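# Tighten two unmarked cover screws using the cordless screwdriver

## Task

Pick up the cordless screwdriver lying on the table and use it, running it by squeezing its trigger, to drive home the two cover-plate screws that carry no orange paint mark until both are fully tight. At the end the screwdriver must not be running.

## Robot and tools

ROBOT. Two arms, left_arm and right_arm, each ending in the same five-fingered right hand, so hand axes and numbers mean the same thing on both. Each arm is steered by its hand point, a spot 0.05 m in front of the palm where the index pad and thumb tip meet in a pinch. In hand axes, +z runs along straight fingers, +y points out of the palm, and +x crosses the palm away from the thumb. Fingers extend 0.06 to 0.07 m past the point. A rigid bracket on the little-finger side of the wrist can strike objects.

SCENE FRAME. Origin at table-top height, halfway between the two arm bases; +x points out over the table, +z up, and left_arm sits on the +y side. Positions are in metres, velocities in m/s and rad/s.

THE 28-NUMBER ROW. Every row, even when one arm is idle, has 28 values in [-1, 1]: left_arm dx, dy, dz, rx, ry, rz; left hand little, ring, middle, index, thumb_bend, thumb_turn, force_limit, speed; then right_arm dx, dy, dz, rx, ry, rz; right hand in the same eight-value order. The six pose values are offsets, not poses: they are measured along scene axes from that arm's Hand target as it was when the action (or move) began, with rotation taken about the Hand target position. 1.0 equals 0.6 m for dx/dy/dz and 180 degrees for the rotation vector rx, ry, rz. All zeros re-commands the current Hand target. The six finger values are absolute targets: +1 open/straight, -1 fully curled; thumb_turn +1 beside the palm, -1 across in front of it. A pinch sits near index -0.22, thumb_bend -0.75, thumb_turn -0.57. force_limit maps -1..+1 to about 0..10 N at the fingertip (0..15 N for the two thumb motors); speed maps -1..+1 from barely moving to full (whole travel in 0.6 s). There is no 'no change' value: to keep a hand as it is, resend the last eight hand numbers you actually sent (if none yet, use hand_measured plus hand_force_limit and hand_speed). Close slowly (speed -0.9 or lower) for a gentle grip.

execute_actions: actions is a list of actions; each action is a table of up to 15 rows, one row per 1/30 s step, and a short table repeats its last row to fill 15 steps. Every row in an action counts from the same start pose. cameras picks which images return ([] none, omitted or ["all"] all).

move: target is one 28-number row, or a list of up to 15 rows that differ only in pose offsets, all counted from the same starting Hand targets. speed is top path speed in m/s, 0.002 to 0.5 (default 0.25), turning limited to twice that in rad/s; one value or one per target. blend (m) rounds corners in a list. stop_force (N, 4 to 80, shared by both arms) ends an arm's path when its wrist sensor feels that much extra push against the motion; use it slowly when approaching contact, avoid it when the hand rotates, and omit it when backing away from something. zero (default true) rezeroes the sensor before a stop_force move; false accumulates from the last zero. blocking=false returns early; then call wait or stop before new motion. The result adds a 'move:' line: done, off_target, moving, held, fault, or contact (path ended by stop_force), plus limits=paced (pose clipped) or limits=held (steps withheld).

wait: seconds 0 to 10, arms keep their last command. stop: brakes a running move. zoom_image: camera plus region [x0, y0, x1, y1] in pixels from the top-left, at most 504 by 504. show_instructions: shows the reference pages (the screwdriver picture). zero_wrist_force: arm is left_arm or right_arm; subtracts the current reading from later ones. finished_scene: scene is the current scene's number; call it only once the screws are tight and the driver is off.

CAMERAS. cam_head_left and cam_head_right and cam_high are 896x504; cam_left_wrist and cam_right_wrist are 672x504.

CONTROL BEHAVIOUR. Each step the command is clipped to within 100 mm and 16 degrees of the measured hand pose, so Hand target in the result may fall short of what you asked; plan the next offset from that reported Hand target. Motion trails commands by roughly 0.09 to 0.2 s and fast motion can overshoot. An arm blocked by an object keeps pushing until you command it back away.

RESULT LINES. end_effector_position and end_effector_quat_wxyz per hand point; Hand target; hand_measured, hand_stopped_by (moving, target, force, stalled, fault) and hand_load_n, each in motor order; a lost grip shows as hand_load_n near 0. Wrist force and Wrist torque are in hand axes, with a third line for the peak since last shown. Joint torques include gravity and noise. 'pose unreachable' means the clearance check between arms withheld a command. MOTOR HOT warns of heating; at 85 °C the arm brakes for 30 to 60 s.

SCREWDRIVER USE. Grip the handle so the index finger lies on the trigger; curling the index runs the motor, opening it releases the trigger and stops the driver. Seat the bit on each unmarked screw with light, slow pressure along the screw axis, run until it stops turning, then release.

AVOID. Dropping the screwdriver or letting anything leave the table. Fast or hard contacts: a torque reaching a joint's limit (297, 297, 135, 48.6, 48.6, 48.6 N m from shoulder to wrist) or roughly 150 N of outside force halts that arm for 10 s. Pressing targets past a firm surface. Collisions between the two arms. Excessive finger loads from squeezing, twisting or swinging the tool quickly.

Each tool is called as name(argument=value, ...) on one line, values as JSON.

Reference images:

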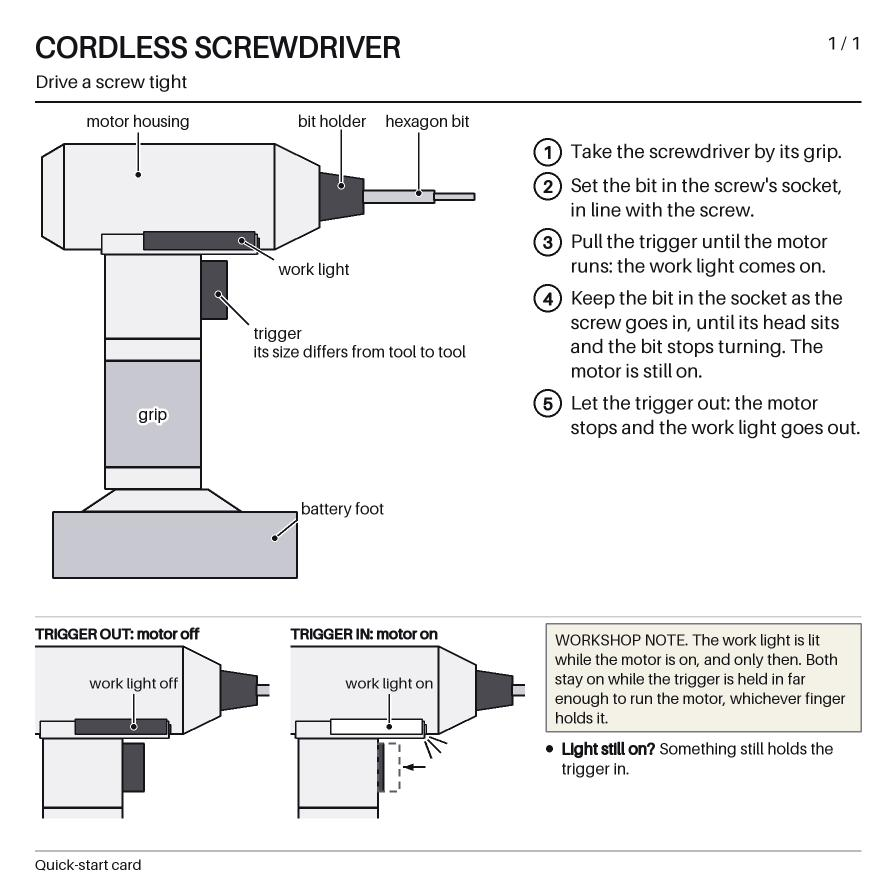

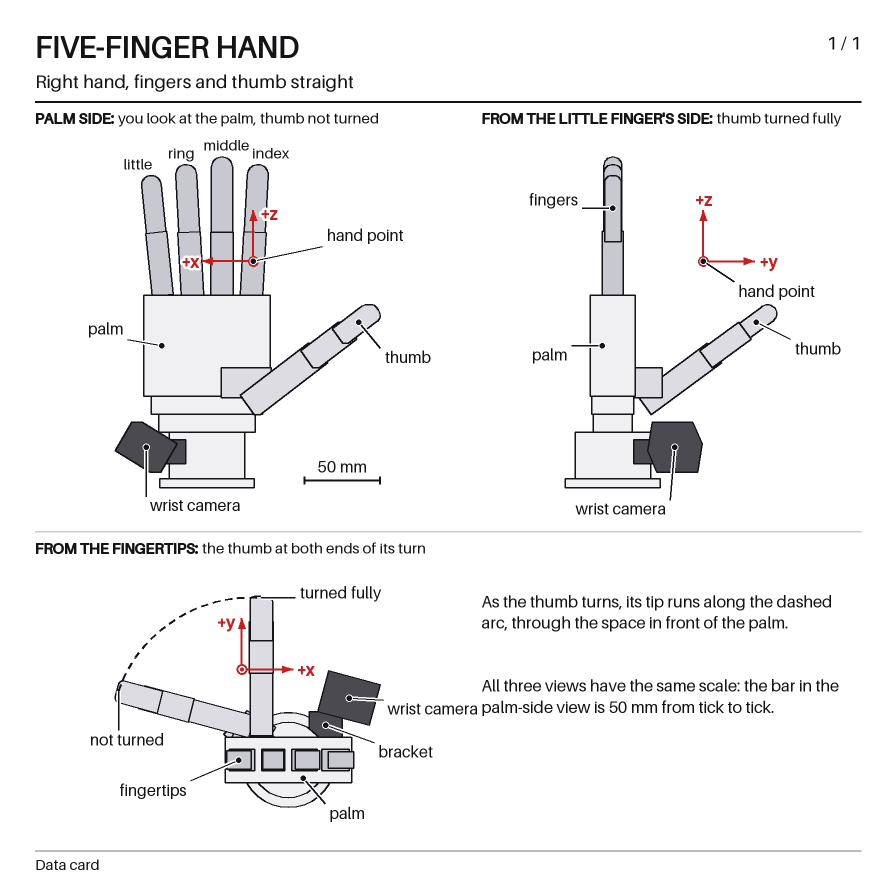

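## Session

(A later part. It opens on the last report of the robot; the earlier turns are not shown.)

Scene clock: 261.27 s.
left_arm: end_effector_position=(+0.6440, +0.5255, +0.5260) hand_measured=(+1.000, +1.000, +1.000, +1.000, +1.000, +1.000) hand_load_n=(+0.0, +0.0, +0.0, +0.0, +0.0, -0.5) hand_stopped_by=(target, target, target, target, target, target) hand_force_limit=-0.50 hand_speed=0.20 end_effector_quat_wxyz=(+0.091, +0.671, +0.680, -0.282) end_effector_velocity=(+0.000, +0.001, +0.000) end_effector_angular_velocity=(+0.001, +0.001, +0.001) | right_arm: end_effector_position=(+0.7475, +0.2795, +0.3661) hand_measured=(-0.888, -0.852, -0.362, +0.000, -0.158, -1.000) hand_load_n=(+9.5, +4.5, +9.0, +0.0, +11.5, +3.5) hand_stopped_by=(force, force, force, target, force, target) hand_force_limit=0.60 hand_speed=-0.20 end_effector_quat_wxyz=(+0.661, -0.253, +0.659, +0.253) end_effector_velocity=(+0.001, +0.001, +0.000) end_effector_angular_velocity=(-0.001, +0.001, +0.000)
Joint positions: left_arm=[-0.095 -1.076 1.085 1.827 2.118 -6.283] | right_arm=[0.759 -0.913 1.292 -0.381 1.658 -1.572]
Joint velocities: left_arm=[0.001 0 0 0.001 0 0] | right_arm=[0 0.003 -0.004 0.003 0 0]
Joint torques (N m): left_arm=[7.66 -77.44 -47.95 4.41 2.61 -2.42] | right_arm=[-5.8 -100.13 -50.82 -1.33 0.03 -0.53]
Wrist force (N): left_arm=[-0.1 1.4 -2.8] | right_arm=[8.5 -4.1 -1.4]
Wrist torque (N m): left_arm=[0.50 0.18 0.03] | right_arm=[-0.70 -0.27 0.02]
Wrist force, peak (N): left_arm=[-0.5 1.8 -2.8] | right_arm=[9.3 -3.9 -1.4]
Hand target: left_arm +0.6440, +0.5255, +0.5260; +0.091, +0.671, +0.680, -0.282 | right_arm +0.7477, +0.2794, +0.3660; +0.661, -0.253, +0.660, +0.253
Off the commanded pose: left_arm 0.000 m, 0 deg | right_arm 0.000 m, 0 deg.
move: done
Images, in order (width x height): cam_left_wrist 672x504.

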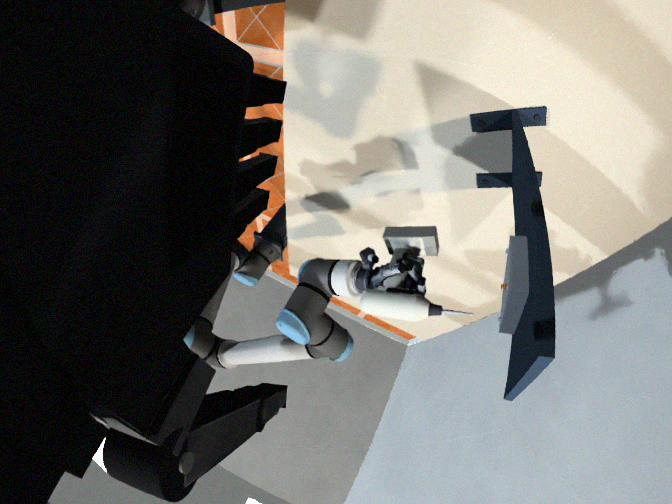

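move(target=[[0,0,0,0,0,0,1,1,1,1,1,1,-0.5,0.2,-0.1667,-0.1,-0.03,0,0,0,-0.97,-0.97,-0.97,0.0,-0.3,-1,0.6,-0.2],[0,0,0,0,0,0,1,1,1,1,1,1,-0.5,0.2,-0.2558,-0.0492,-0.3433,0,0,0,-0.97,-0.97,-0.97,0.0,-0.3,-1,0.6,-0.2]], speed=0.15, blend=[0.03,0], cameras=["cam_head_left","cam_left_wrist","cam_head_right"])

zoom_image(camera="cam_head_right", region=[260, 100, 460, 280])

zoom_image(camera="cam_left_wrist", region=[280, 180, 480, 340])

Scene clock: 264.03 s.
left_arm: end_effector_position=(+0.6440, +0.5255, +0.5260) hand_measured=(+1.000, +1.000, +1.000, +1.000, +1.000, +1.000) hand_load_n=(+0.0, +0.0, +0.0, +0.0, +0.0, +0.0) hand_stopped_by=(target, target, target, target, target, target) hand_force_limit=-0.50 hand_speed=0.20 end_effector_quat_wxyz=(+0.091, +0.671, +0.680, -0.282) end_effector_velocity=(+0.000, +0.001, +0.000) end_effector_angular_velocity=(+0.000, +0.000, +0.001) | right_arm: end_effector_position=(+0.5941, +0.2499, +0.1601) hand_measured=(-0.888, -0.852, -0.362, +0.000, -0.158, -1.000) hand_load_n=(+9.5, +4.5, +9.0, +0.0, +11.5, +3.5) hand_stopped_by=(force, force, force, target, force, target) hand_force_limit=0.60 hand_speed=-0.20 end_effector_quat_wxyz=(+0.661, -0.253, +0.659, +0.253) end_effector_velocity=(+0.000, +0.000, +0.000) end_effector_angular_velocity=(+0.000, +0.000, +0.000)
Joint positions: left_arm=[-0.095 -1.076 1.085 1.827 2.118 -6.283] | right_arm=[0.874 -0.868 1.642 -0.776 1.774 -1.572]
Joint velocities: left_arm=[0.001 0 0 -0.001 0 0] | right_arm=[0 0 0 0 0 0]
Joint torques (N m): left_arm=[4.82 -75.37 -48.79 4.01 3.02 -2.21] | right_arm=[-14 -97.67 -42.41 -2.72 -1.4 -1.79]
Wrist force (N): left_arm=[-0.9 1.7 -2.6] | right_arm=[8.8 -4.2 -1.7]
Wrist torque (N m): left_arm=[0.52 0.30 -0.01] | right_arm=[-0.71 -0.32 0.02]
Wrist force, peak (N): left_arm=[-0.6 1.8 -2.8] | right_arm=[11.4 -2.8 -2.5]
Hand target: left_arm +0.6440, +0.5255, +0.5260; +0.091, +0.671, +0.680, -0.282 | right_arm +0.5942, +0.2499, +0.1601; +0.661, -0.253, +0.660, +0.253
Off the commanded pose: left_arm 0.000 m, 0 deg | right_arm 0.000 m, 0 deg.
move: done
Images, in order (width x height): cam_head_left 896x504, cam_head_right 896x504, cam_left_wrist 672x504.

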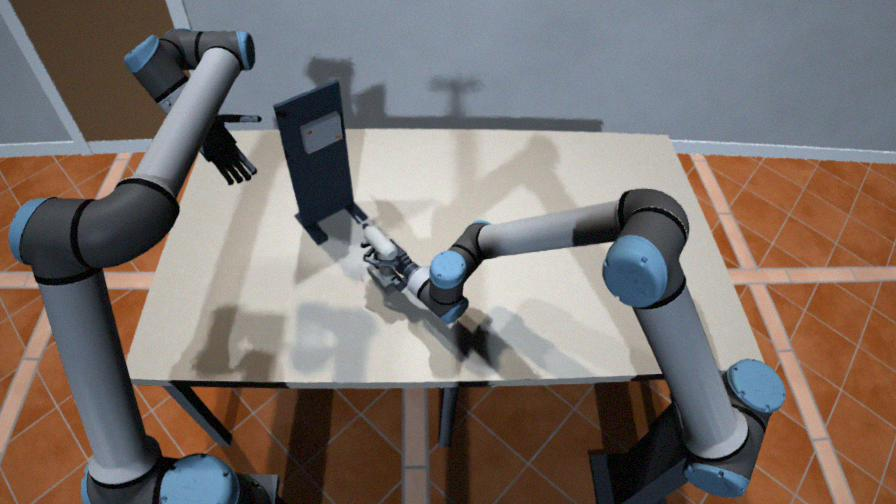

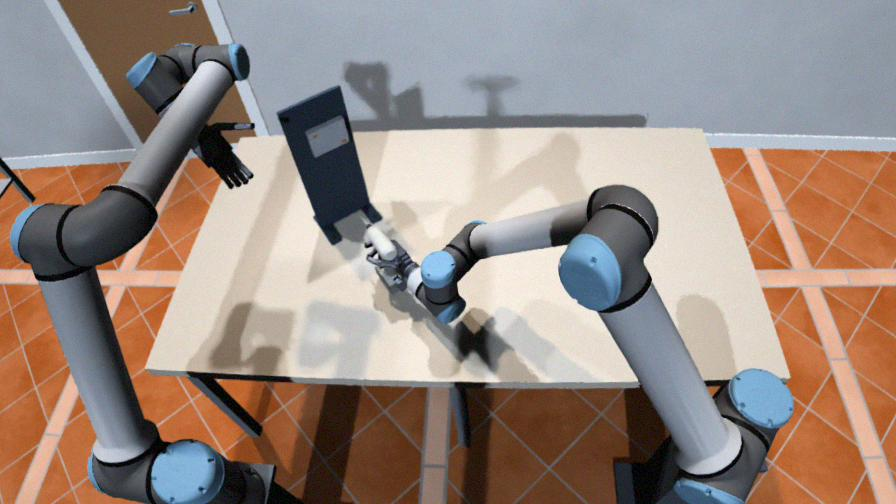

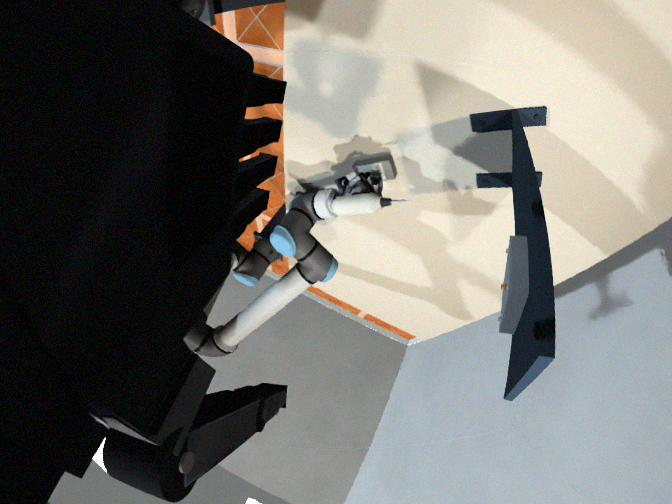

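Scaled by 2.520.

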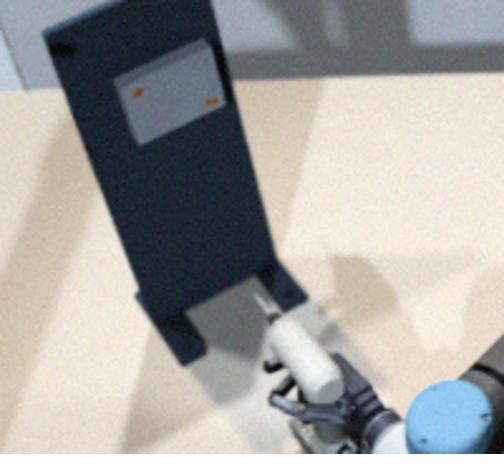

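Scaled by 2.520 from the camera's 672x504 image, which has a finer 960x720 frame.

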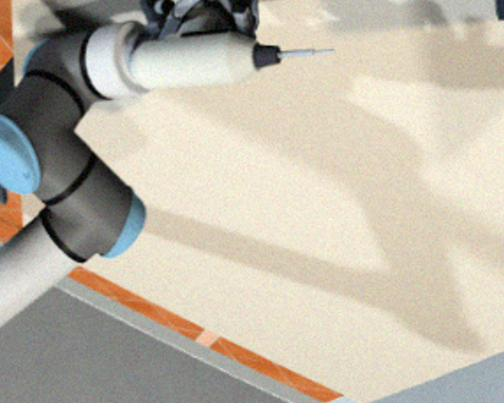

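move(target=[[0,0,0,0,0,0,1,1,1,1,1,1,-0.5,0.2,0,0,-0.08,0,0,0,-0.97,-0.97,-0.97,0.0,-0.3,-1,0.6,-0.2]], speed=0.02, stop_force=4, cameras=["cam_left_wrist"])

zoom_image(camera="cam_left_wrist", region=[280, 130, 480, 290])

Scene clock: 266.07 s.
left_arm: end_effector_position=(+0.6440, +0.5255, +0.5260) hand_measured=(+1.000, +1.000, +1.000, +1.000, +1.000, +1.000) hand_load_n=(+0.0, +0.0, +0.0, +0.0, +0.0, +0.0) hand_stopped_by=(target, target, target, target, target, target) hand_force_limit=-0.50 hand_speed=0.20 end_effector_quat_wxyz=(+0.091, +0.671, +0.680, -0.282) end_effector_velocity=(+0.000, +0.000, +0.000) end_effector_angular_velocity=(+0.000, +0.001, +0.002) | right_arm: end_effector_position=(+0.5942, +0.2499, +0.1375) hand_measured=(-0.888, -0.852, -0.362, +0.000, -0.158, -1.000) hand_load_n=(+11.0, +5.0, +9.0, +0.0, +11.0, +3.0) hand_stopped_by=(force, force, force, target, force, target) hand_force_limit=0.60 hand_speed=-0.20 end_effector_quat_wxyz=(+0.661, -0.253, +0.660, +0.253) end_effector_velocity=(+0.000, +0.000, +0.001) end_effector_angular_velocity=(+0.001, +0.000, +0.000)
Joint positions: left_arm=[-0.095 -1.076 1.085 1.827 2.118 -6.283] | right_arm=[0.874 -0.842 1.646 -0.806 1.774 -1.572]
Joint velocities: left_arm=[0 0 0 -0.001 0 -0.002] | right_arm=[0 -0.001 0 0 0 0]
Joint torques (N m): left_arm=[6.67 -75.94 -48.44 4.17 2.6 -2.13] | right_arm=[-12.23 -109.1 -39.59 -4.74 -0.36 -1.34]
Wrist force (N): left_arm=[-0.2 1.7 -2.4] | right_arm=[6.8 -3.9 -1.5]
Wrist torque (N m): left_arm=[0.52 0.18 0.04] | right_arm=[-0.68 -0.27 0.00]
Wrist force, peak (N): left_arm=[-1.0 2.0 -2.5] | right_arm=[9.1 -4.1 -2.0]
Hand target: left_arm +0.6440, +0.5255, +0.5260; +0.091, +0.671, +0.680, -0.282 | right_arm +0.5942, +0.2499, +0.1376; +0.661, -0.253, +0.660, +0.253
Off the commanded pose: left_arm 0.000 m, 0 deg | right_arm 0.025 m, 0 deg.
move: contact (right_arm)
Images, in order (width x height): cam_left_wrist 672x504.

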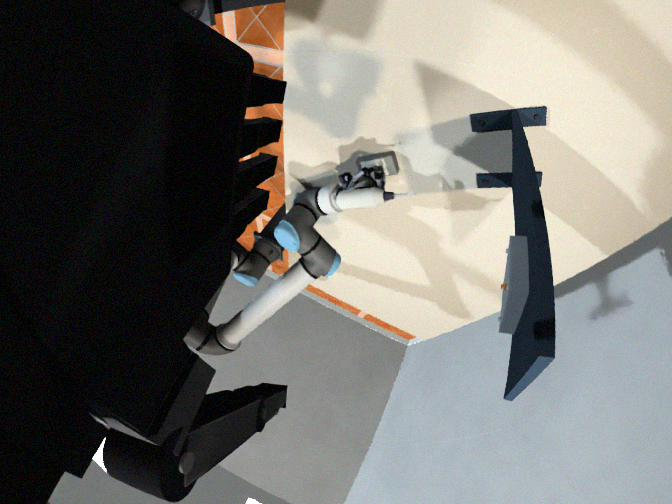

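Scaled by 2.520 from the camera's 672x504 image, which has a finer 960x720 frame.

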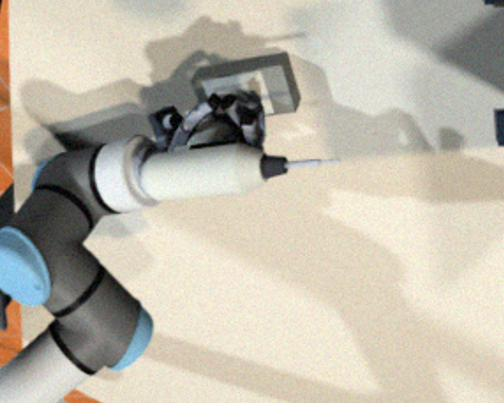

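move(target=[[0,0,0,0,0,0,1,1,1,1,1,1,-0.5,0.2,0,0,-0.0083,0,0,0,-0.97,-0.97,-0.97,0.0,-0.3,-1,0.6,-0.2]], speed=0.008, stop_force=6, cameras=["cam_left_wrist"])

zoom_image(camera="cam_left_wrist", region=[330, 140, 430, 220])

Scene clock: 267.77 s.
left_arm: end_effector_position=(+0.6440, +0.5255, +0.5260) hand_measured=(+1.000, +1.000, +1.000, +1.000, +1.000, +1.000) hand_load_n=(+0.0, +0.0, +0.0, +0.0, -0.5, -0.5) hand_stopped_by=(target, target, target, target, target, target) hand_force_limit=-0.50 hand_speed=0.20 end_effector_quat_wxyz=(+0.091, +0.671, +0.680, -0.282) end_effector_velocity=(+0.000, +0.000, +0.000) end_effector_angular_velocity=(+0.000, -0.001, +0.001) | right_arm: end_effector_position=(+0.5942, +0.2499, +0.1373) hand_measured=(-0.888, -0.852, -0.362, +0.000, -0.158, -1.000) hand_load_n=(+11.0, +5.0, +9.0, +0.0, +11.5, +3.0) hand_stopped_by=(force, force, force, target, force, target) hand_force_limit=0.60 hand_speed=-0.20 end_effector_quat_wxyz=(+0.661, -0.253, +0.659, +0.253) end_effector_velocity=(+0.000, +0.000, -0.001) end_effector_angular_velocity=(-0.001, +0.000, +0.000)
Joint positions: left_arm=[-0.095 -1.076 1.085 1.827 2.118 -6.283] | right_arm=[0.874 -0.842 1.646 -0.807 1.774 -1.572]
Joint velocities: left_arm=[0.001 0 0 -0.001 0 0] | right_arm=[0 0.001 0 0 0 0]
Joint torques (N m): left_arm=[5.72 -78.71 -49.38 4.25 2.22 -1.85] | right_arm=[-12.41 -103.76 -33.35 -0.68 -0.43 -1.31]
Wrist force (N): left_arm=[-0.7 1.7 -2.5] | right_arm=[5.1 -4.0 -1.5]
Wrist torque (N m): left_arm=[0.52 0.25 0.00] | right_arm=[-0.67 -0.41 0.02]
Wrist force, peak (N): left_arm=[-0.7 1.8 -2.7] | right_arm=[8.5 -4.1 -1.8]
Hand target: left_arm +0.6440, +0.5255, +0.5260; +0.091, +0.671, +0.680, -0.282 | right_arm +0.5942, +0.2499, +0.1373; +0.661, -0.253, +0.659, +0.253
Off the commanded pose: left_arm 0.000 m, 0 deg | right_arm 0.005 m, 0 deg.
move: contact (right_arm)
Images, in order (width x height): cam_left_wrist 672x504.

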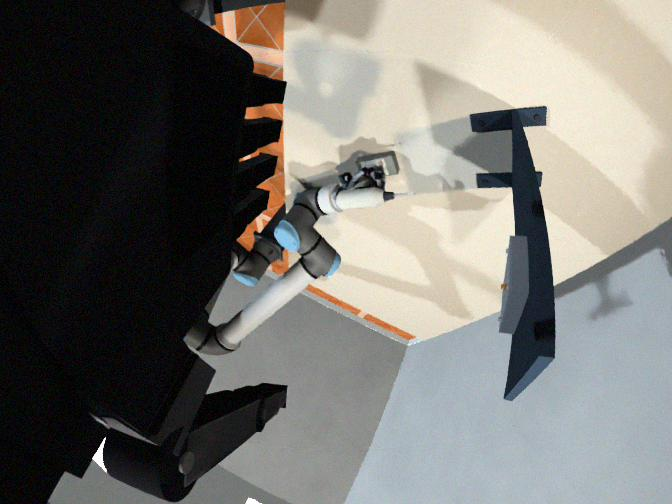

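Scaled by 5.040 from the camera's 672x504 image, which has a finer 960x720 frame.

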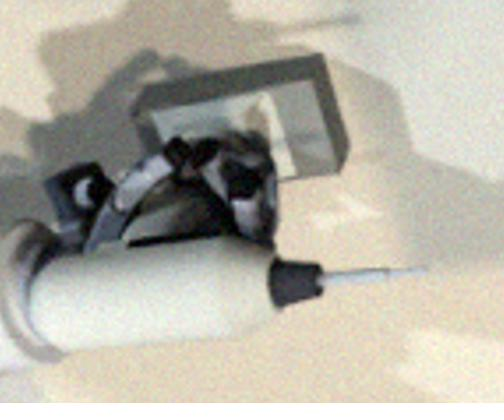

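move(target=[[0,0,0,0,0,0,1,1,1,1,1,1,-0.5,0.2,0,0,-0.005,0,0,0,-0.97,-0.97,-0.97,0.0,-0.3,-1,0.6,-0.2]], speed=0.006, stop_force=8, cameras=[])

move(target=[[0,0,0,0,0,0,1,1,1,1,1,1,-0.5,0.2,0,0,0,0,0,0,-0.97,-0.97,-0.97,0.0,0.4,-1,0.6,-0.8]], cameras=["cam_left_wrist"])

zoom_image(camera="cam_left_wrist", region=[330, 140, 430, 220])

Scene clock: 268.73 s.
left_arm: end_effector_position=(+0.6440, +0.5255, +0.5260) hand_measured=(+1.000, +1.000, +1.000, +1.000, +1.000, +1.000) hand_load_n=(+0.0, +0.0, +0.0, +0.0, +0.0, +0.0) hand_stopped_by=(target, target, target, target, target, target) hand_force_limit=-0.50 hand_speed=0.20 end_effector_quat_wxyz=(+0.091, +0.671, +0.680, -0.282) end_effector_velocity=(+0.000, +0.000, +0.000) end_effector_angular_velocity=(+0.000, +0.000, -0.001) | right_arm: end_effector_position=(+0.5942, +0.2499, +0.1370) hand_measured=(-0.888, -0.852, -0.362, +0.000, -0.158, -1.000) hand_load_n=(+11.5, +5.5, +9.0, +0.0, +11.5, +3.0) hand_stopped_by=(force, force, force, target, force, target) hand_force_limit=0.60 hand_speed=-0.20 end_effector_quat_wxyz=(+0.661, -0.253, +0.659, +0.253) end_effector_velocity=(+0.000, +0.000, +0.000) end_effector_angular_velocity=(+0.000, +0.000, +0.000)
Joint positions: left_arm=[-0.095 -1.076 1.085 1.827 2.118 -6.283] | right_arm=[0.874 -0.841 1.646 -0.807 1.774 -1.572]
Joint velocities: left_arm=[0 0 0 0 0 0.001] | right_arm=[0 0 0 0 0 0]
Joint torques (N m): left_arm=[6.35 -77.3 -49.88 4.33 2.94 -1.43] | right_arm=[-12.96 -101.1 -29.98 0.79 -0.31 -1.47]
Wrist force (N): left_arm=[-0.7 1.6 -2.2] | right_arm=[0.7 -3.4 -0.8]
Wrist torque (N m): left_arm=[0.50 0.24 0.00] | right_arm=[-0.72 -0.49 0.07]
Wrist force, peak (N): left_arm=[-0.8 2.0 -2.4] | right_arm=[-4.9 -4.1 -4.3]
Hand target: left_arm +0.6440, +0.5255, +0.5260; +0.091, +0.671, +0.680, -0.282 | right_arm +0.5942, +0.2499, +0.1371; +0.661, -0.253, +0.659, +0.253
Off the commanded pose: left_arm 0.000 m, 0 deg | right_arm 0.003 m, 0 deg.
move: contact (right_arm)
No camera images: "cameras" was empty.

Scene clock: 271.67 s.
left_arm: end_effector_position=(+0.6440, +0.5255, +0.5260) hand_measured=(+1.000, +1.000, +1.000, +1.000, +1.000, +1.000) hand_load_n=(+0.0, +0.0, +0.0, +0.0, +0.0, +0.0) hand_stopped_by=(target, target, target, target, target, target) hand_force_limit=-0.50 hand_speed=0.20 end_effector_quat_wxyz=(+0.091, +0.671, +0.680, -0.282) end_effector_velocity=(+0.000, +0.001, -0.001) end_effector_angular_velocity=(+0.000, +0.000, +0.000) | right_arm: end_effector_position=(+0.5942, +0.2499, +0.1371) hand_measured=(-0.888, -0.854, -0.362, +0.000, +0.400, -1.000) hand_load_n=(+6.5, +1.0, +0.0, +0.0, +0.0, +0.0) hand_stopped_by=(force, force, force, target, target, target) hand_force_limit=0.60 hand_speed=-0.80 end_effector_quat_wxyz=(+0.661, -0.253, +0.659, +0.253) end_effector_velocity=(+0.000, +0.000, +0.001) end_effector_angular_velocity=(+0.001, +0.000, +0.000)
Joint positions: left_arm=[-0.095 -1.076 1.085 1.827 2.118 -6.283] | right_arm=[0.874 -0.841 1.646 -0.807 1.774 -1.572]
Joint velocities: left_arm=[0.001 0.001 0 0 0 0.001] | right_arm=[0 -0.001 0 0 0 0]
Joint torques (N m): left_arm=[1.98 -74.95 -49.47 4.09 2.6 -1.99] | right_arm=[-14.67 -103.52 -36.56 -6.05 -0.23 -1.43]
Wrist force (N): left_arm=[-0.2 1.5 -2.2] | right_arm=[7.4 -3.9 -1.8]
Wrist torque (N m): left_arm=[0.47 0.17 0.02] | right_arm=[-0.70 -0.32 0.04]
Wrist force, peak (N): left_arm=[-0.8 1.9 -2.8] | right_arm=[7.6 -4.0 -1.7]
Hand target: left_arm +0.6440, +0.5255, +0.5260; +0.091, +0.671, +0.680, -0.282 | right_arm +0.5942, +0.2499, +0.1371; +0.661, -0.253, +0.659, +0.253
Off the commanded pose: left_arm 0.000 m, 0 deg | right_arm 0.000 m, 0 deg.
move: done
Images, in order (width x height): cam_left_wrist 672x504.

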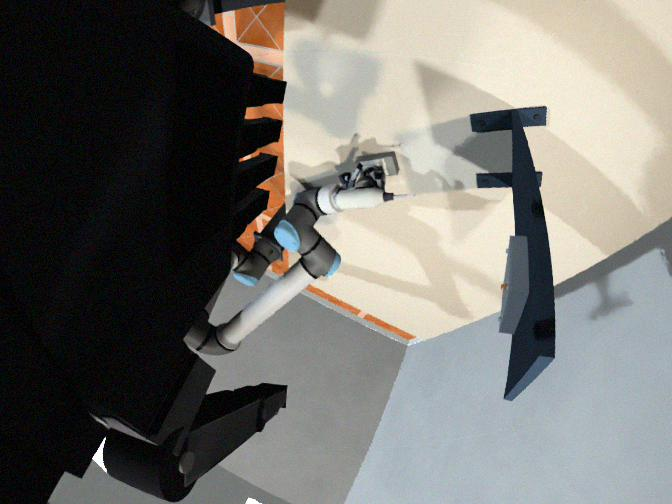

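Scaled by 5.040 from the camera's 672x504 image, which has a finer 960x720 frame.

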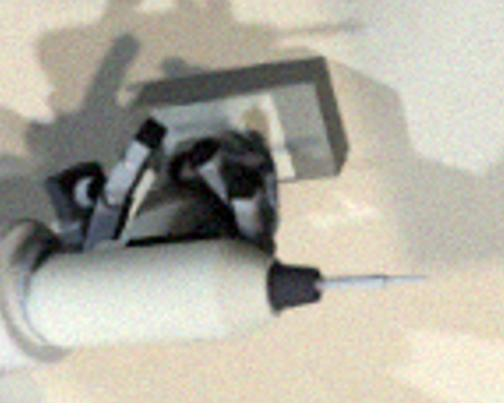

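move(target=[[0,0,0,0,0,0,1,1,1,1,1,1,-0.5,0.2,0,0,-0.0133,0,0,0,-0.97,-0.97,-0.97,0.0,0.4,-1,0.6,-0.8]], speed=0.008, stop_force=9, cameras=["cam_left_wrist"])

zoom_image(camera="cam_left_wrist", region=[330, 140, 430, 220])

Scene clock: 273.50 s.
left_arm: end_effector_position=(+0.6440, +0.5255, +0.5260) hand_measured=(+1.000, +1.000, +1.000, +1.000, +1.000, +1.000) hand_load_n=(+0.0, +0.0, +0.0, +0.0, +0.0, +0.0) hand_stopped_by=(target, target, target, target, target, target) hand_force_limit=-0.50 hand_speed=0.20 end_effector_quat_wxyz=(+0.091, +0.671, +0.680, -0.282) end_effector_velocity=(+0.000, +0.000, -0.001) end_effector_angular_velocity=(+0.000, +0.001, +0.001) | right_arm: end_effector_position=(+0.5942, +0.2499, +0.1291) hand_measured=(-0.888, -0.854, -0.362, +0.000, +0.400, -1.000) hand_load_n=(+2.5, +0.0, +0.0, +0.0, +0.0, +0.5) hand_stopped_by=(force, force, force, target, target, target) hand_force_limit=0.60 hand_speed=-0.80 end_effector_quat_wxyz=(+0.661, -0.253, +0.659, +0.253) end_effector_velocity=(+0.000, +0.000, +0.000) end_effector_angular_velocity=(+0.000, +0.000, +0.000)
Joint positions: left_arm=[-0.095 -1.076 1.085 1.827 2.118 -6.283] | right_arm=[0.874 -0.832 1.647 -0.817 1.774 -1.572]
Joint velocities: left_arm=[0 0.001 0 0 0 -0.001] | right_arm=[0 0 0 0 0 -0.001]
Joint torques (N m): left_arm=[6.61 -76.02 -46.98 3.53 2.51 -1.98] | right_arm=[-9.03 -100.29 -25.41 0.62 0.67 -1.44]
Wrist force (N): left_arm=[-0.9 1.6 -2.3] | right_arm=[-1.1 -5.2 -0.9]
Wrist torque (N m): left_arm=[0.51 0.28 0.00] | right_arm=[-0.71 0.01 -0.16]
Wrist force, peak (N): left_arm=[-0.5 2.1 -2.7] | right_arm=[7.6 -4.3 -2.5]
Hand target: left_arm +0.6440, +0.5255, +0.5260; +0.091, +0.671, +0.680, -0.282 | right_arm +0.5942, +0.2499, +0.1291; +0.661, -0.253, +0.659, +0.253
Off the commanded pose: left_arm 0.000 m, 0 deg | right_arm 0.000 m, 0 deg.
move: done
Images, in order (width x height): cam_left_wrist 672x504.

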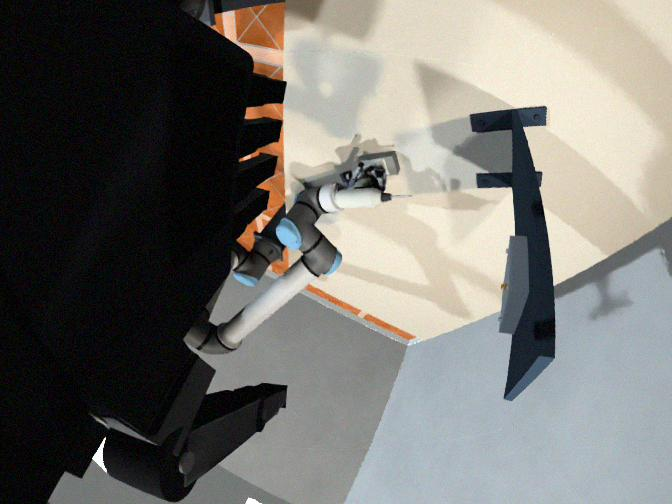

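Scaled by 5.040 from the camera's 672x504 image, which has a finer 960x720 frame.

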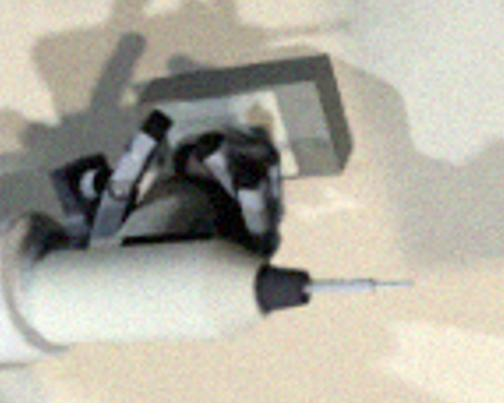

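move(target=[[0,0,0,0,0,0,1,1,1,1,1,1,-0.5,0.2,0,0,0,0,0,0,0.2,0.2,0.3,0.5,0.7,-1,0.6,-0.8]], cameras=["cam_left_wrist"])

zoom_image(camera="cam_left_wrist", region=[330, 140, 430, 220])

Scene clock: 277.63 s.
left_arm: end_effector_position=(+0.6440, +0.5255, +0.5260) hand_measured=(+1.000, +1.000, +1.000, +1.000, +1.000, +1.000) hand_load_n=(+0.0, +0.0, +0.0, +0.0, +0.0, +0.0) hand_stopped_by=(target, target, target, target, target, target) hand_force_limit=-0.50 hand_speed=0.20 end_effector_quat_wxyz=(+0.091, +0.671, +0.680, -0.282) end_effector_velocity=(+0.000, +0.000, +0.000) end_effector_angular_velocity=(+0.000, +0.000, +0.001) | right_arm: end_effector_position=(+0.5943, +0.2499, +0.1291) hand_measured=(+0.200, +0.200, +0.300, +0.500, +0.700, -1.000) hand_load_n=(+0.0, +0.0, +0.0, +0.0, +0.0, +0.0) hand_stopped_by=(target, target, target, target, target, target) hand_force_limit=0.60 hand_speed=-0.80 end_effector_quat_wxyz=(+0.661, -0.253, +0.659, +0.253) end_effector_velocity=(+0.000, +0.000, +0.001) end_effector_angular_velocity=(+0.000, +0.000, +0.001)
Joint positions: left_arm=[-0.095 -1.076 1.085 1.827 2.118 -6.283] | right_arm=[0.874 -0.832 1.647 -0.817 1.774 -1.572]
Joint velocities: left_arm=[0 0 0 0 0 0] | right_arm=[0 -0.001 0 0 -0.001 0]
Joint torques (N m): left_arm=[7.43 -78.94 -48.33 3.58 2.43 -1.69] | right_arm=[-0.03 -102.06 -35.35 -4.63 0.82 -1.34]
Wrist force (N): left_arm=[-0.6 1.5 -2.6] | right_arm=[1.1 -5.7 -2.3]
Wrist torque (N m): left_arm=[0.51 0.25 0.00] | right_arm=[-0.74 0.03 -0.21]
Wrist force, peak (N): left_arm=[-0.6 1.9 -3.0] | right_arm=[1.3 -5.9 -2.3]
Hand target: left_arm +0.6440, +0.5255, +0.5260; +0.091, +0.671, +0.680, -0.282 | right_arm +0.5942, +0.2499, +0.1291; +0.661, -0.253, +0.659, +0.253
Off the commanded pose: left_arm 0.000 m, 0 deg | right_arm 0.000 m, 0 deg.
move: done
Images, in order (width x height): cam_left_wrist 672x504.

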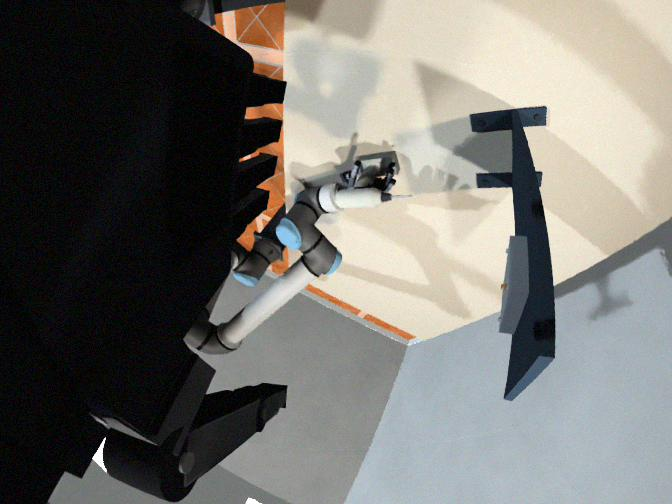

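Scaled by 5.040 from the camera's 672x504 image, which has a finer 960x720 frame.

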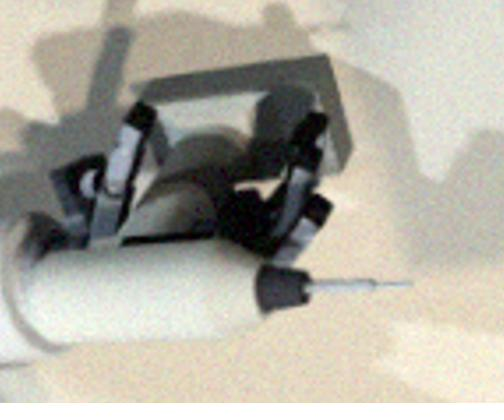

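move(target=[[0,0,0,0,0,0,1,1,1,1,1,1,-0.5,0.2,0,0,0,0,0,0,0.9,0.9,0.9,0.95,0.95,-1,0.6,-0.5]], cameras=["cam_left_wrist"])

zoom_image(camera="cam_left_wrist", region=[330, 140, 430, 220])

Scene clock: 279.10 s.
left_arm: end_effector_position=(+0.6440, +0.5255, +0.5260) hand_measured=(+1.000, +1.000, +1.000, +1.000, +1.000, +1.000) hand_load_n=(+0.0, +0.0, +0.0, -0.5, +0.0, +0.0) hand_stopped_by=(target, target, target, target, target, target) hand_force_limit=-0.50 hand_speed=0.20 end_effector_quat_wxyz=(+0.091, +0.671, +0.680, -0.282) end_effector_velocity=(+0.000, +0.000, +0.000) end_effector_angular_velocity=(+0.000, +0.001, -0.001) | right_arm: end_effector_position=(+0.5943, +0.2499, +0.1291) hand_measured=(+0.900, +0.900, +0.900, +0.950, +0.950, -1.000) hand_load_n=(+0.0, +0.0, +0.0, +0.0, +0.0, +0.0) hand_stopped_by=(target, target, target, target, target, target) hand_force_limit=0.60 hand_speed=-0.50 end_effector_quat_wxyz=(+0.661, -0.253, +0.659, +0.253) end_effector_velocity=(+0.000, +0.000, -0.001) end_effector_angular_velocity=(-0.001, +0.001, +0.000)
Joint positions: left_arm=[-0.095 -1.076 1.085 1.827 2.118 -6.283] | right_arm=[0.874 -0.832 1.647 -0.817 1.774 -1.572]
Joint velocities: left_arm=[0 0.001 0 0.001 0 0.001] | right_arm=[0 0.001 0 0 0 0]
Joint torques (N m): left_arm=[9.23 -77.79 -48.77 3.5 2.48 -1.78] | right_arm=[4.7 -101.54 -35.1 -4.37 0.87 -1.33]
Wrist force (N): left_arm=[-0.3 1.6 -2.3] | right_arm=[1.1 -5.6 -1.8]
Wrist torque (N m): left_arm=[0.50 0.19 0.03] | right_arm=[-0.74 0.02 -0.19]
Wrist force, peak (N): left_arm=[-0.8 1.9 -2.7] | right_arm=[1.3 -6.0 -2.3]
Hand target: left_arm +0.6440, +0.5255, +0.5260; +0.091, +0.671, +0.680, -0.282 | right_arm +0.5942, +0.2499, +0.1291; +0.661, -0.253, +0.659, +0.253
Off the commanded pose: left_arm 0.000 m, 0 deg | right_arm 0.000 m, 0 deg.
move: done
Images, in order (width x height): cam_left_wrist 672x504.

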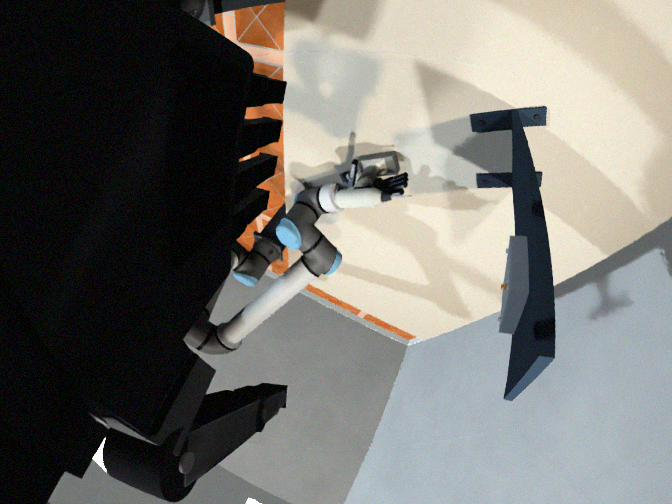

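Scaled by 5.040 from the camera's 672x504 image, which has a finer 960x720 frame.

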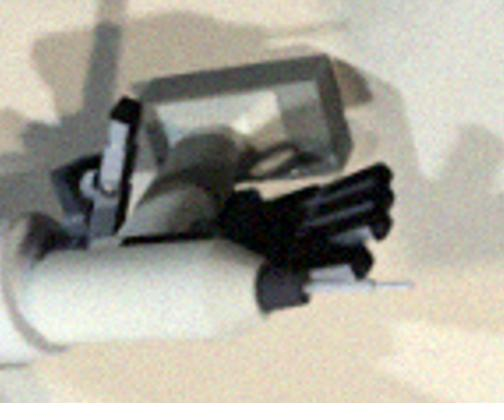

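move(target=[[0,0,0,0,0,0,1,1,1,1,1,1,-0.5,0.2,0.0017,-0.0019,-0.001,0,0,0,0.9,0.9,0.9,0.95,0.95,-1,0.6,-0.5]], speed=0.01, cameras=[])

move(target=[[0,0,0,0,0,0,1,1,1,1,1,1,-0.5,0.2,-0.0745,-0.0668,0,0,0,0,0.9,0.9,0.9,0.95,0.95,-1,0.6,-0.5]], speed=0.04, stop_force=5, cameras=["cam_left_wrist"])

zoom_image(camera="cam_left_wrist", region=[330, 140, 430, 220])

Scene clock: 281.53 s.
left_arm: end_effector_position=(+0.6440, +0.5255, +0.5260) hand_measured=(+1.000, +1.000, +1.000, +1.000, +1.000, +1.000) hand_load_n=(-0.5, +0.0, +0.0, +0.0, +0.0, +0.0) hand_stopped_by=(target, target, target, target, target, target) hand_force_limit=-0.50 hand_speed=0.20 end_effector_quat_wxyz=(+0.091, +0.671, +0.680, -0.282) end_effector_velocity=(+0.000, +0.000, +0.000) end_effector_angular_velocity=(+0.000, +0.001, +0.001) | right_arm: end_effector_position=(+0.5953, +0.2488, +0.1285) hand_measured=(+0.900, +0.900, +0.900, +0.950, +0.950, -1.000) hand_load_n=(-0.5, +0.0, +0.0, +0.0, +0.0, +0.0) hand_stopped_by=(target, target, target, target, target, target) hand_force_limit=0.60 hand_speed=-0.50 end_effector_quat_wxyz=(+0.661, -0.253, +0.659, +0.253) end_effector_velocity=(+0.000, +0.000, +0.000) end_effector_angular_velocity=(+0.000, +0.000, +0.000)
Joint positions: left_arm=[-0.095 -1.076 1.085 1.827 2.118 -6.283] | right_arm=[0.872 -0.832 1.648 -0.819 1.772 -1.572]
Joint velocities: left_arm=[0 0 0 0 0.001 -0.001] | right_arm=[0 0.001 0 -0.001 0 0]
Joint torques (N m): left_arm=[6.9 -77.21 -47.88 3.12 2.79 -1.63] | right_arm=[-10.4 -100.88 -26.03 -4.45 -0.72 -0.92]
Wrist force (N): left_arm=[-1.0 1.5 -2.4] | right_arm=[1.1 -3.7 -1.3]
Wrist torque (N m): left_arm=[0.49 0.29 -0.02] | right_arm=[-0.66 0.00 -0.18]
Wrist force, peak (N): left_arm=[-0.9 1.7 -2.8] | right_arm=[1.2 -6.0 -2.0]
Hand target: left_arm +0.6440, +0.5255, +0.5260; +0.091, +0.671, +0.680, -0.282 | right_arm +0.5953, +0.2488, +0.1285; +0.661, -0.253, +0.659, +0.253
Off the commanded pose: left_arm 0.000 m, 0 deg | right_arm 0.000 m, 0 deg.
move: done
No camera images: "cameras" was empty.

Scene clock: 284.33 s.
left_arm: end_effector_position=(+0.6440, +0.5255, +0.5260) hand_measured=(+1.000, +1.000, +1.000, +1.000, +1.000, +1.000) hand_load_n=(+0.0, +0.0, +0.0, +0.0, +0.0, +0.0) hand_stopped_by=(target, target, target, target, target, target) hand_force_limit=-0.50 hand_speed=0.20 end_effector_quat_wxyz=(+0.091, +0.671, +0.680, -0.282) end_effector_velocity=(+0.000, +0.001, +0.000) end_effector_angular_velocity=(+0.000, +0.000, +0.000) | right_arm: end_effector_position=(+0.5506, +0.2086, +0.1285) hand_measured=(+0.900, +0.900, +0.900, +0.950, +0.950, -1.000) hand_load_n=(+0.0, +0.0, +0.0, +0.0, -0.5, +0.0) hand_stopped_by=(target, target, target, target, target, target) hand_force_limit=0.60 hand_speed=-0.50 end_effector_quat_wxyz=(+0.661, -0.253, +0.659, +0.253) end_effector_velocity=(+0.000, +0.000, +0.001) end_effector_angular_velocity=(+0.002, -0.001, +0.001)
Joint positions: left_arm=[-0.095 -1.076 1.085 1.827 2.118 -6.283] | right_arm=[0.888 -0.893 1.774 -0.883 1.788 -1.573]
Joint velocities: left_arm=[0.001 0 0 0 0 0.001] | right_arm=[0 0 0 -0.002 0 0]
Joint torques (N m): left_arm=[7.62 -72.71 -49.57 3.08 2.58 -2.08] | right_arm=[-13.69 -77.58 -32.93 -0.56 -0.66 -2.26]
Wrist force (N): left_arm=[-0.7 1.6 -2.6] | right_arm=[1.5 -3.9 -2.2]
Wrist torque (N m): left_arm=[0.52 0.26 -0.01] | right_arm=[-0.62 -0.03 -0.17]
Wrist force, peak (N): left_arm=[-0.9 1.7 -2.9] | right_arm=[1.3 -4.3 -2.3]
Hand target: left_arm +0.6440, +0.5255, +0.5260; +0.091, +0.671, +0.680, -0.282 | right_arm +0.5506, +0.2086, +0.1284; +0.661, -0.253, +0.659, +0.253
Off the commanded pose: left_arm 0.000 m, 0 deg | right_arm 0.000 m, 0 deg.
move: done
Images, in order (width x height): cam_left_wrist 672x504.

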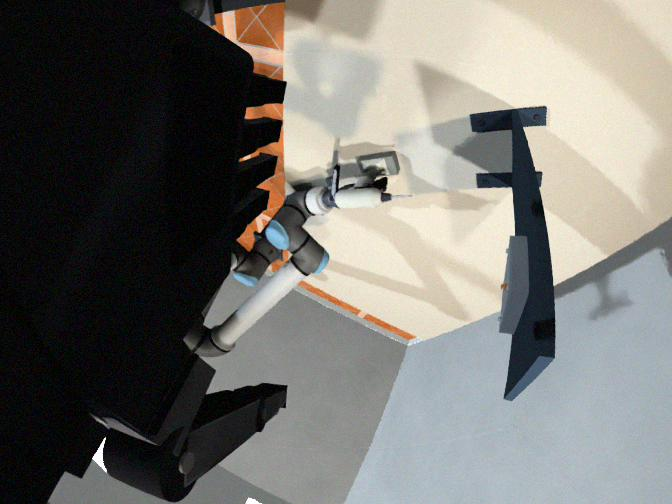

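Scaled by 5.040 from the camera's 672x504 image, which has a finer 960x720 frame.

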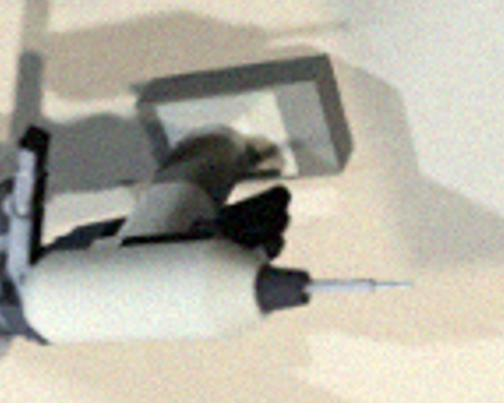

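move(target=[[0,0,0,0,0,0,1,1,1,1,1,1,-0.5,0.2,-0.149,-0.1336,0,0,0,0,0.9,0.9,0.9,0.95,0.95,-1,0.6,-0.5]], speed=0.08)

zoom_image(camera="cam_left_wrist", region=[330, 140, 430, 220])

zoom_image(camera="cam_head_left", region=[280, 80, 450, 300])

zoom_image(camera="cam_left_wrist", region=[480, 230, 540, 340])

Scene clock: 286.27 s.
left_arm: end_effector_position=(+0.6440, +0.5255, +0.5260) hand_measured=(+1.000, +1.000, +1.000, +1.000, +1.000, +1.000) hand_load_n=(+0.0, +0.0, +0.0, +0.0, +0.0, -0.5) hand_stopped_by=(target, target, target, target, target, target) hand_force_limit=-0.50 hand_speed=0.20 end_effector_quat_wxyz=(+0.091, +0.671, +0.680, -0.282) end_effector_velocity=(+0.000, +0.001, +0.000) end_effector_angular_velocity=(+0.001, +0.001, +0.002) | right_arm: end_effector_position=(+0.4611, +0.1284, +0.1285) hand_measured=(+0.900, +0.900, +0.900, +0.950, +0.950, -1.000) hand_load_n=(+0.0, +0.0, +0.0, +0.0, +0.0, +0.0) hand_stopped_by=(target, target, target, target, target, target) hand_force_limit=0.60 hand_speed=-0.50 end_effector_quat_wxyz=(+0.661, -0.253, +0.659, +0.253) end_effector_velocity=(+0.001, +0.001, +0.001) end_effector_angular_velocity=(+0.001, +0.000, +0.000)
Joint positions: left_arm=[-0.095 -1.076 1.085 1.827 2.118 -6.283] | right_arm=[0.929 -1.004 2.003 -1.002 1.829 -1.573]
Joint velocities: left_arm=[0.001 0 0 0 -0.001 -0.001] | right_arm=[-0.001 0.001 -0.003 0.002 -0.001 0]
Joint torques (N m): left_arm=[7.07 -74.66 -48.81 3.21 2.86 -2.08] | right_arm=[-14.7 -64.52 -31.95 0.77 -1.32 -2.22]
Wrist force (N): left_arm=[-0.6 1.5 -2.9] | right_arm=[1.5 -3.8 -2.2]
Wrist torque (N m): left_arm=[0.52 0.25 0.00] | right_arm=[-0.62 -0.02 -0.17]
Wrist force, peak (N): left_arm=[-0.8 1.9 -2.7] | right_arm=[1.6 -4.3 -2.1]
Hand target: left_arm +0.6440, +0.5255, +0.5260; +0.091, +0.671, +0.680, -0.282 | right_arm +0.4612, +0.1283, +0.1283; +0.661, -0.253, +0.659, +0.253
Off the commanded pose: left_arm 0.000 m, 0 deg | right_arm 0.000 m, 0 deg.
move: done

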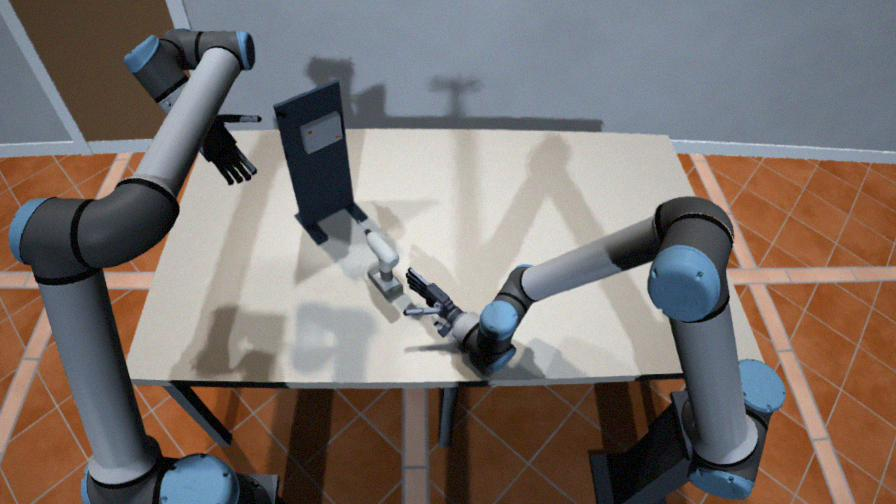

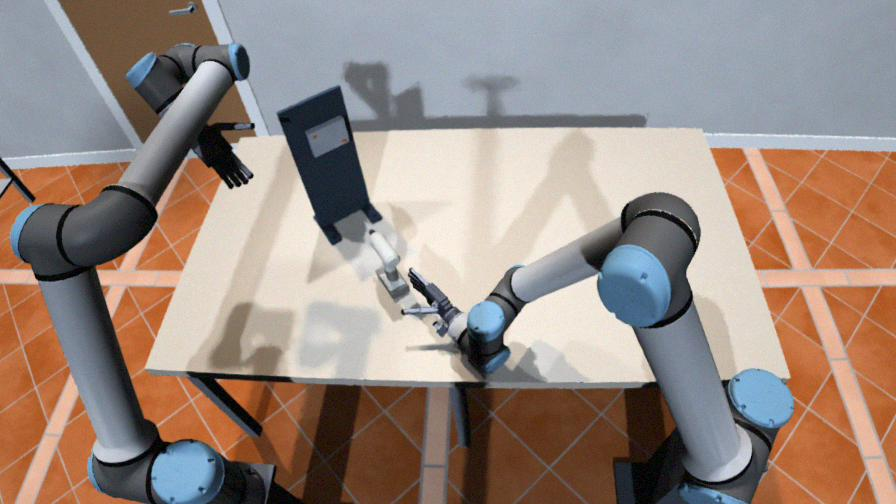

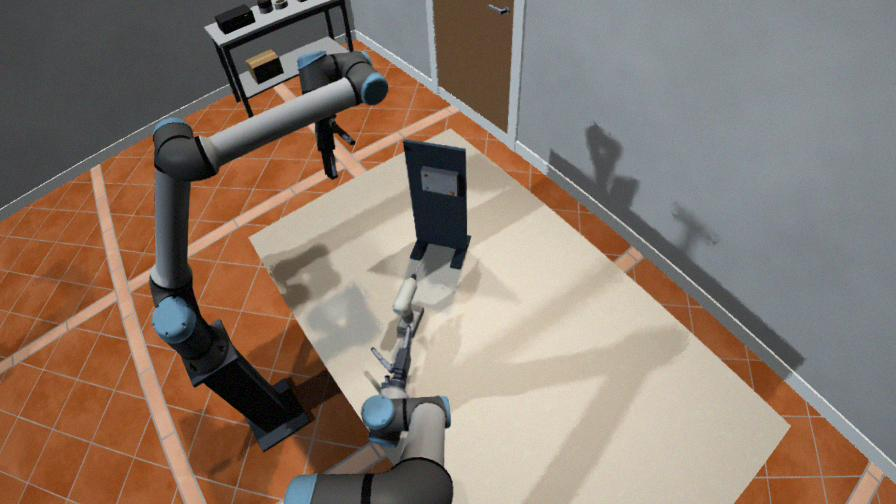

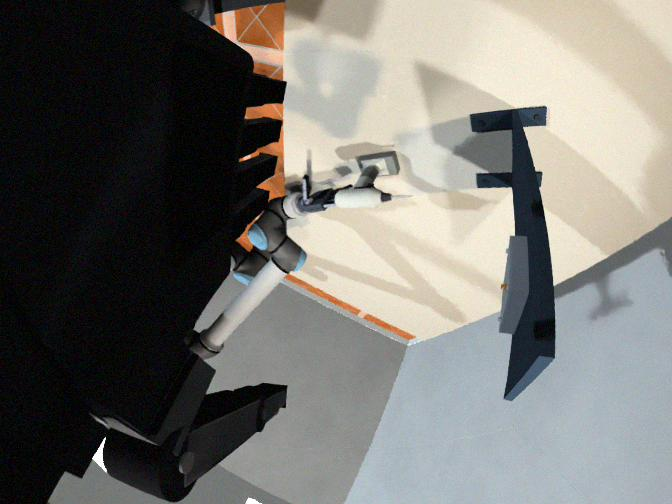

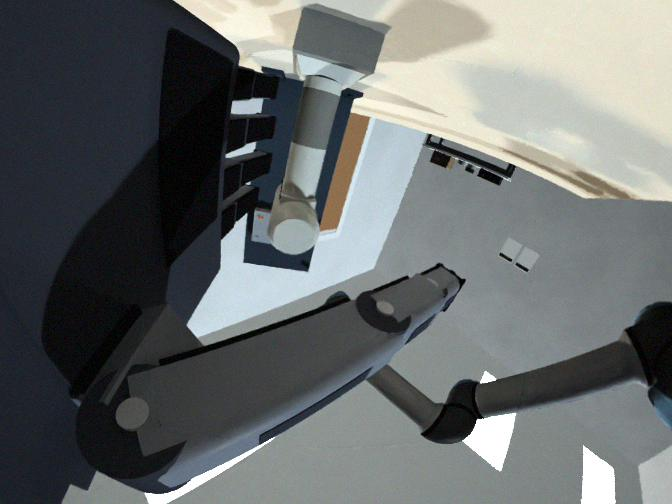

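Scaled by 5.040 from the camera's 672x504 image, which has a finer 960x720 frame.

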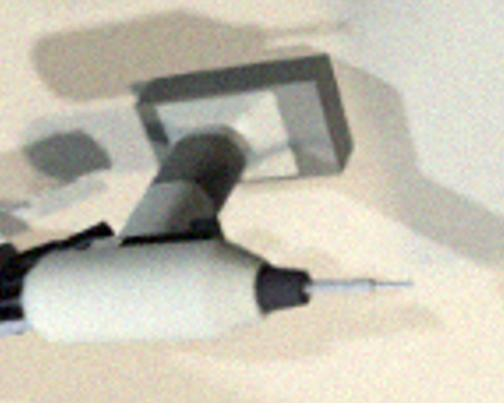

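Scaled by 2.291.

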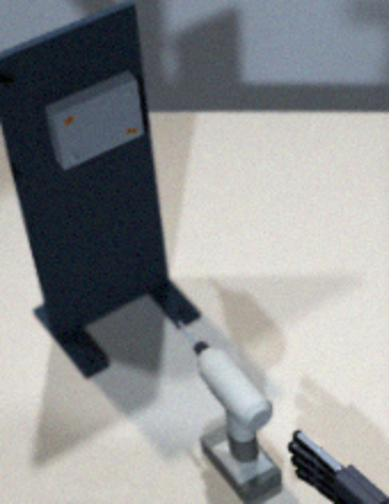

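Scaled by 4.582 from the camera's 672x504 image, which has a finer 960x720 frame.

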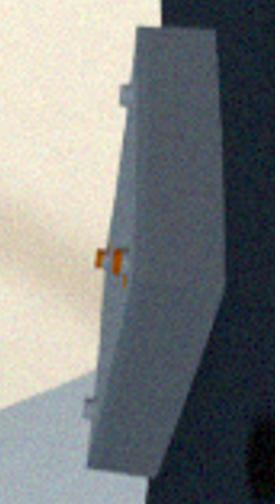

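finished_scene(scene=1)

The scene is finished: the task was done.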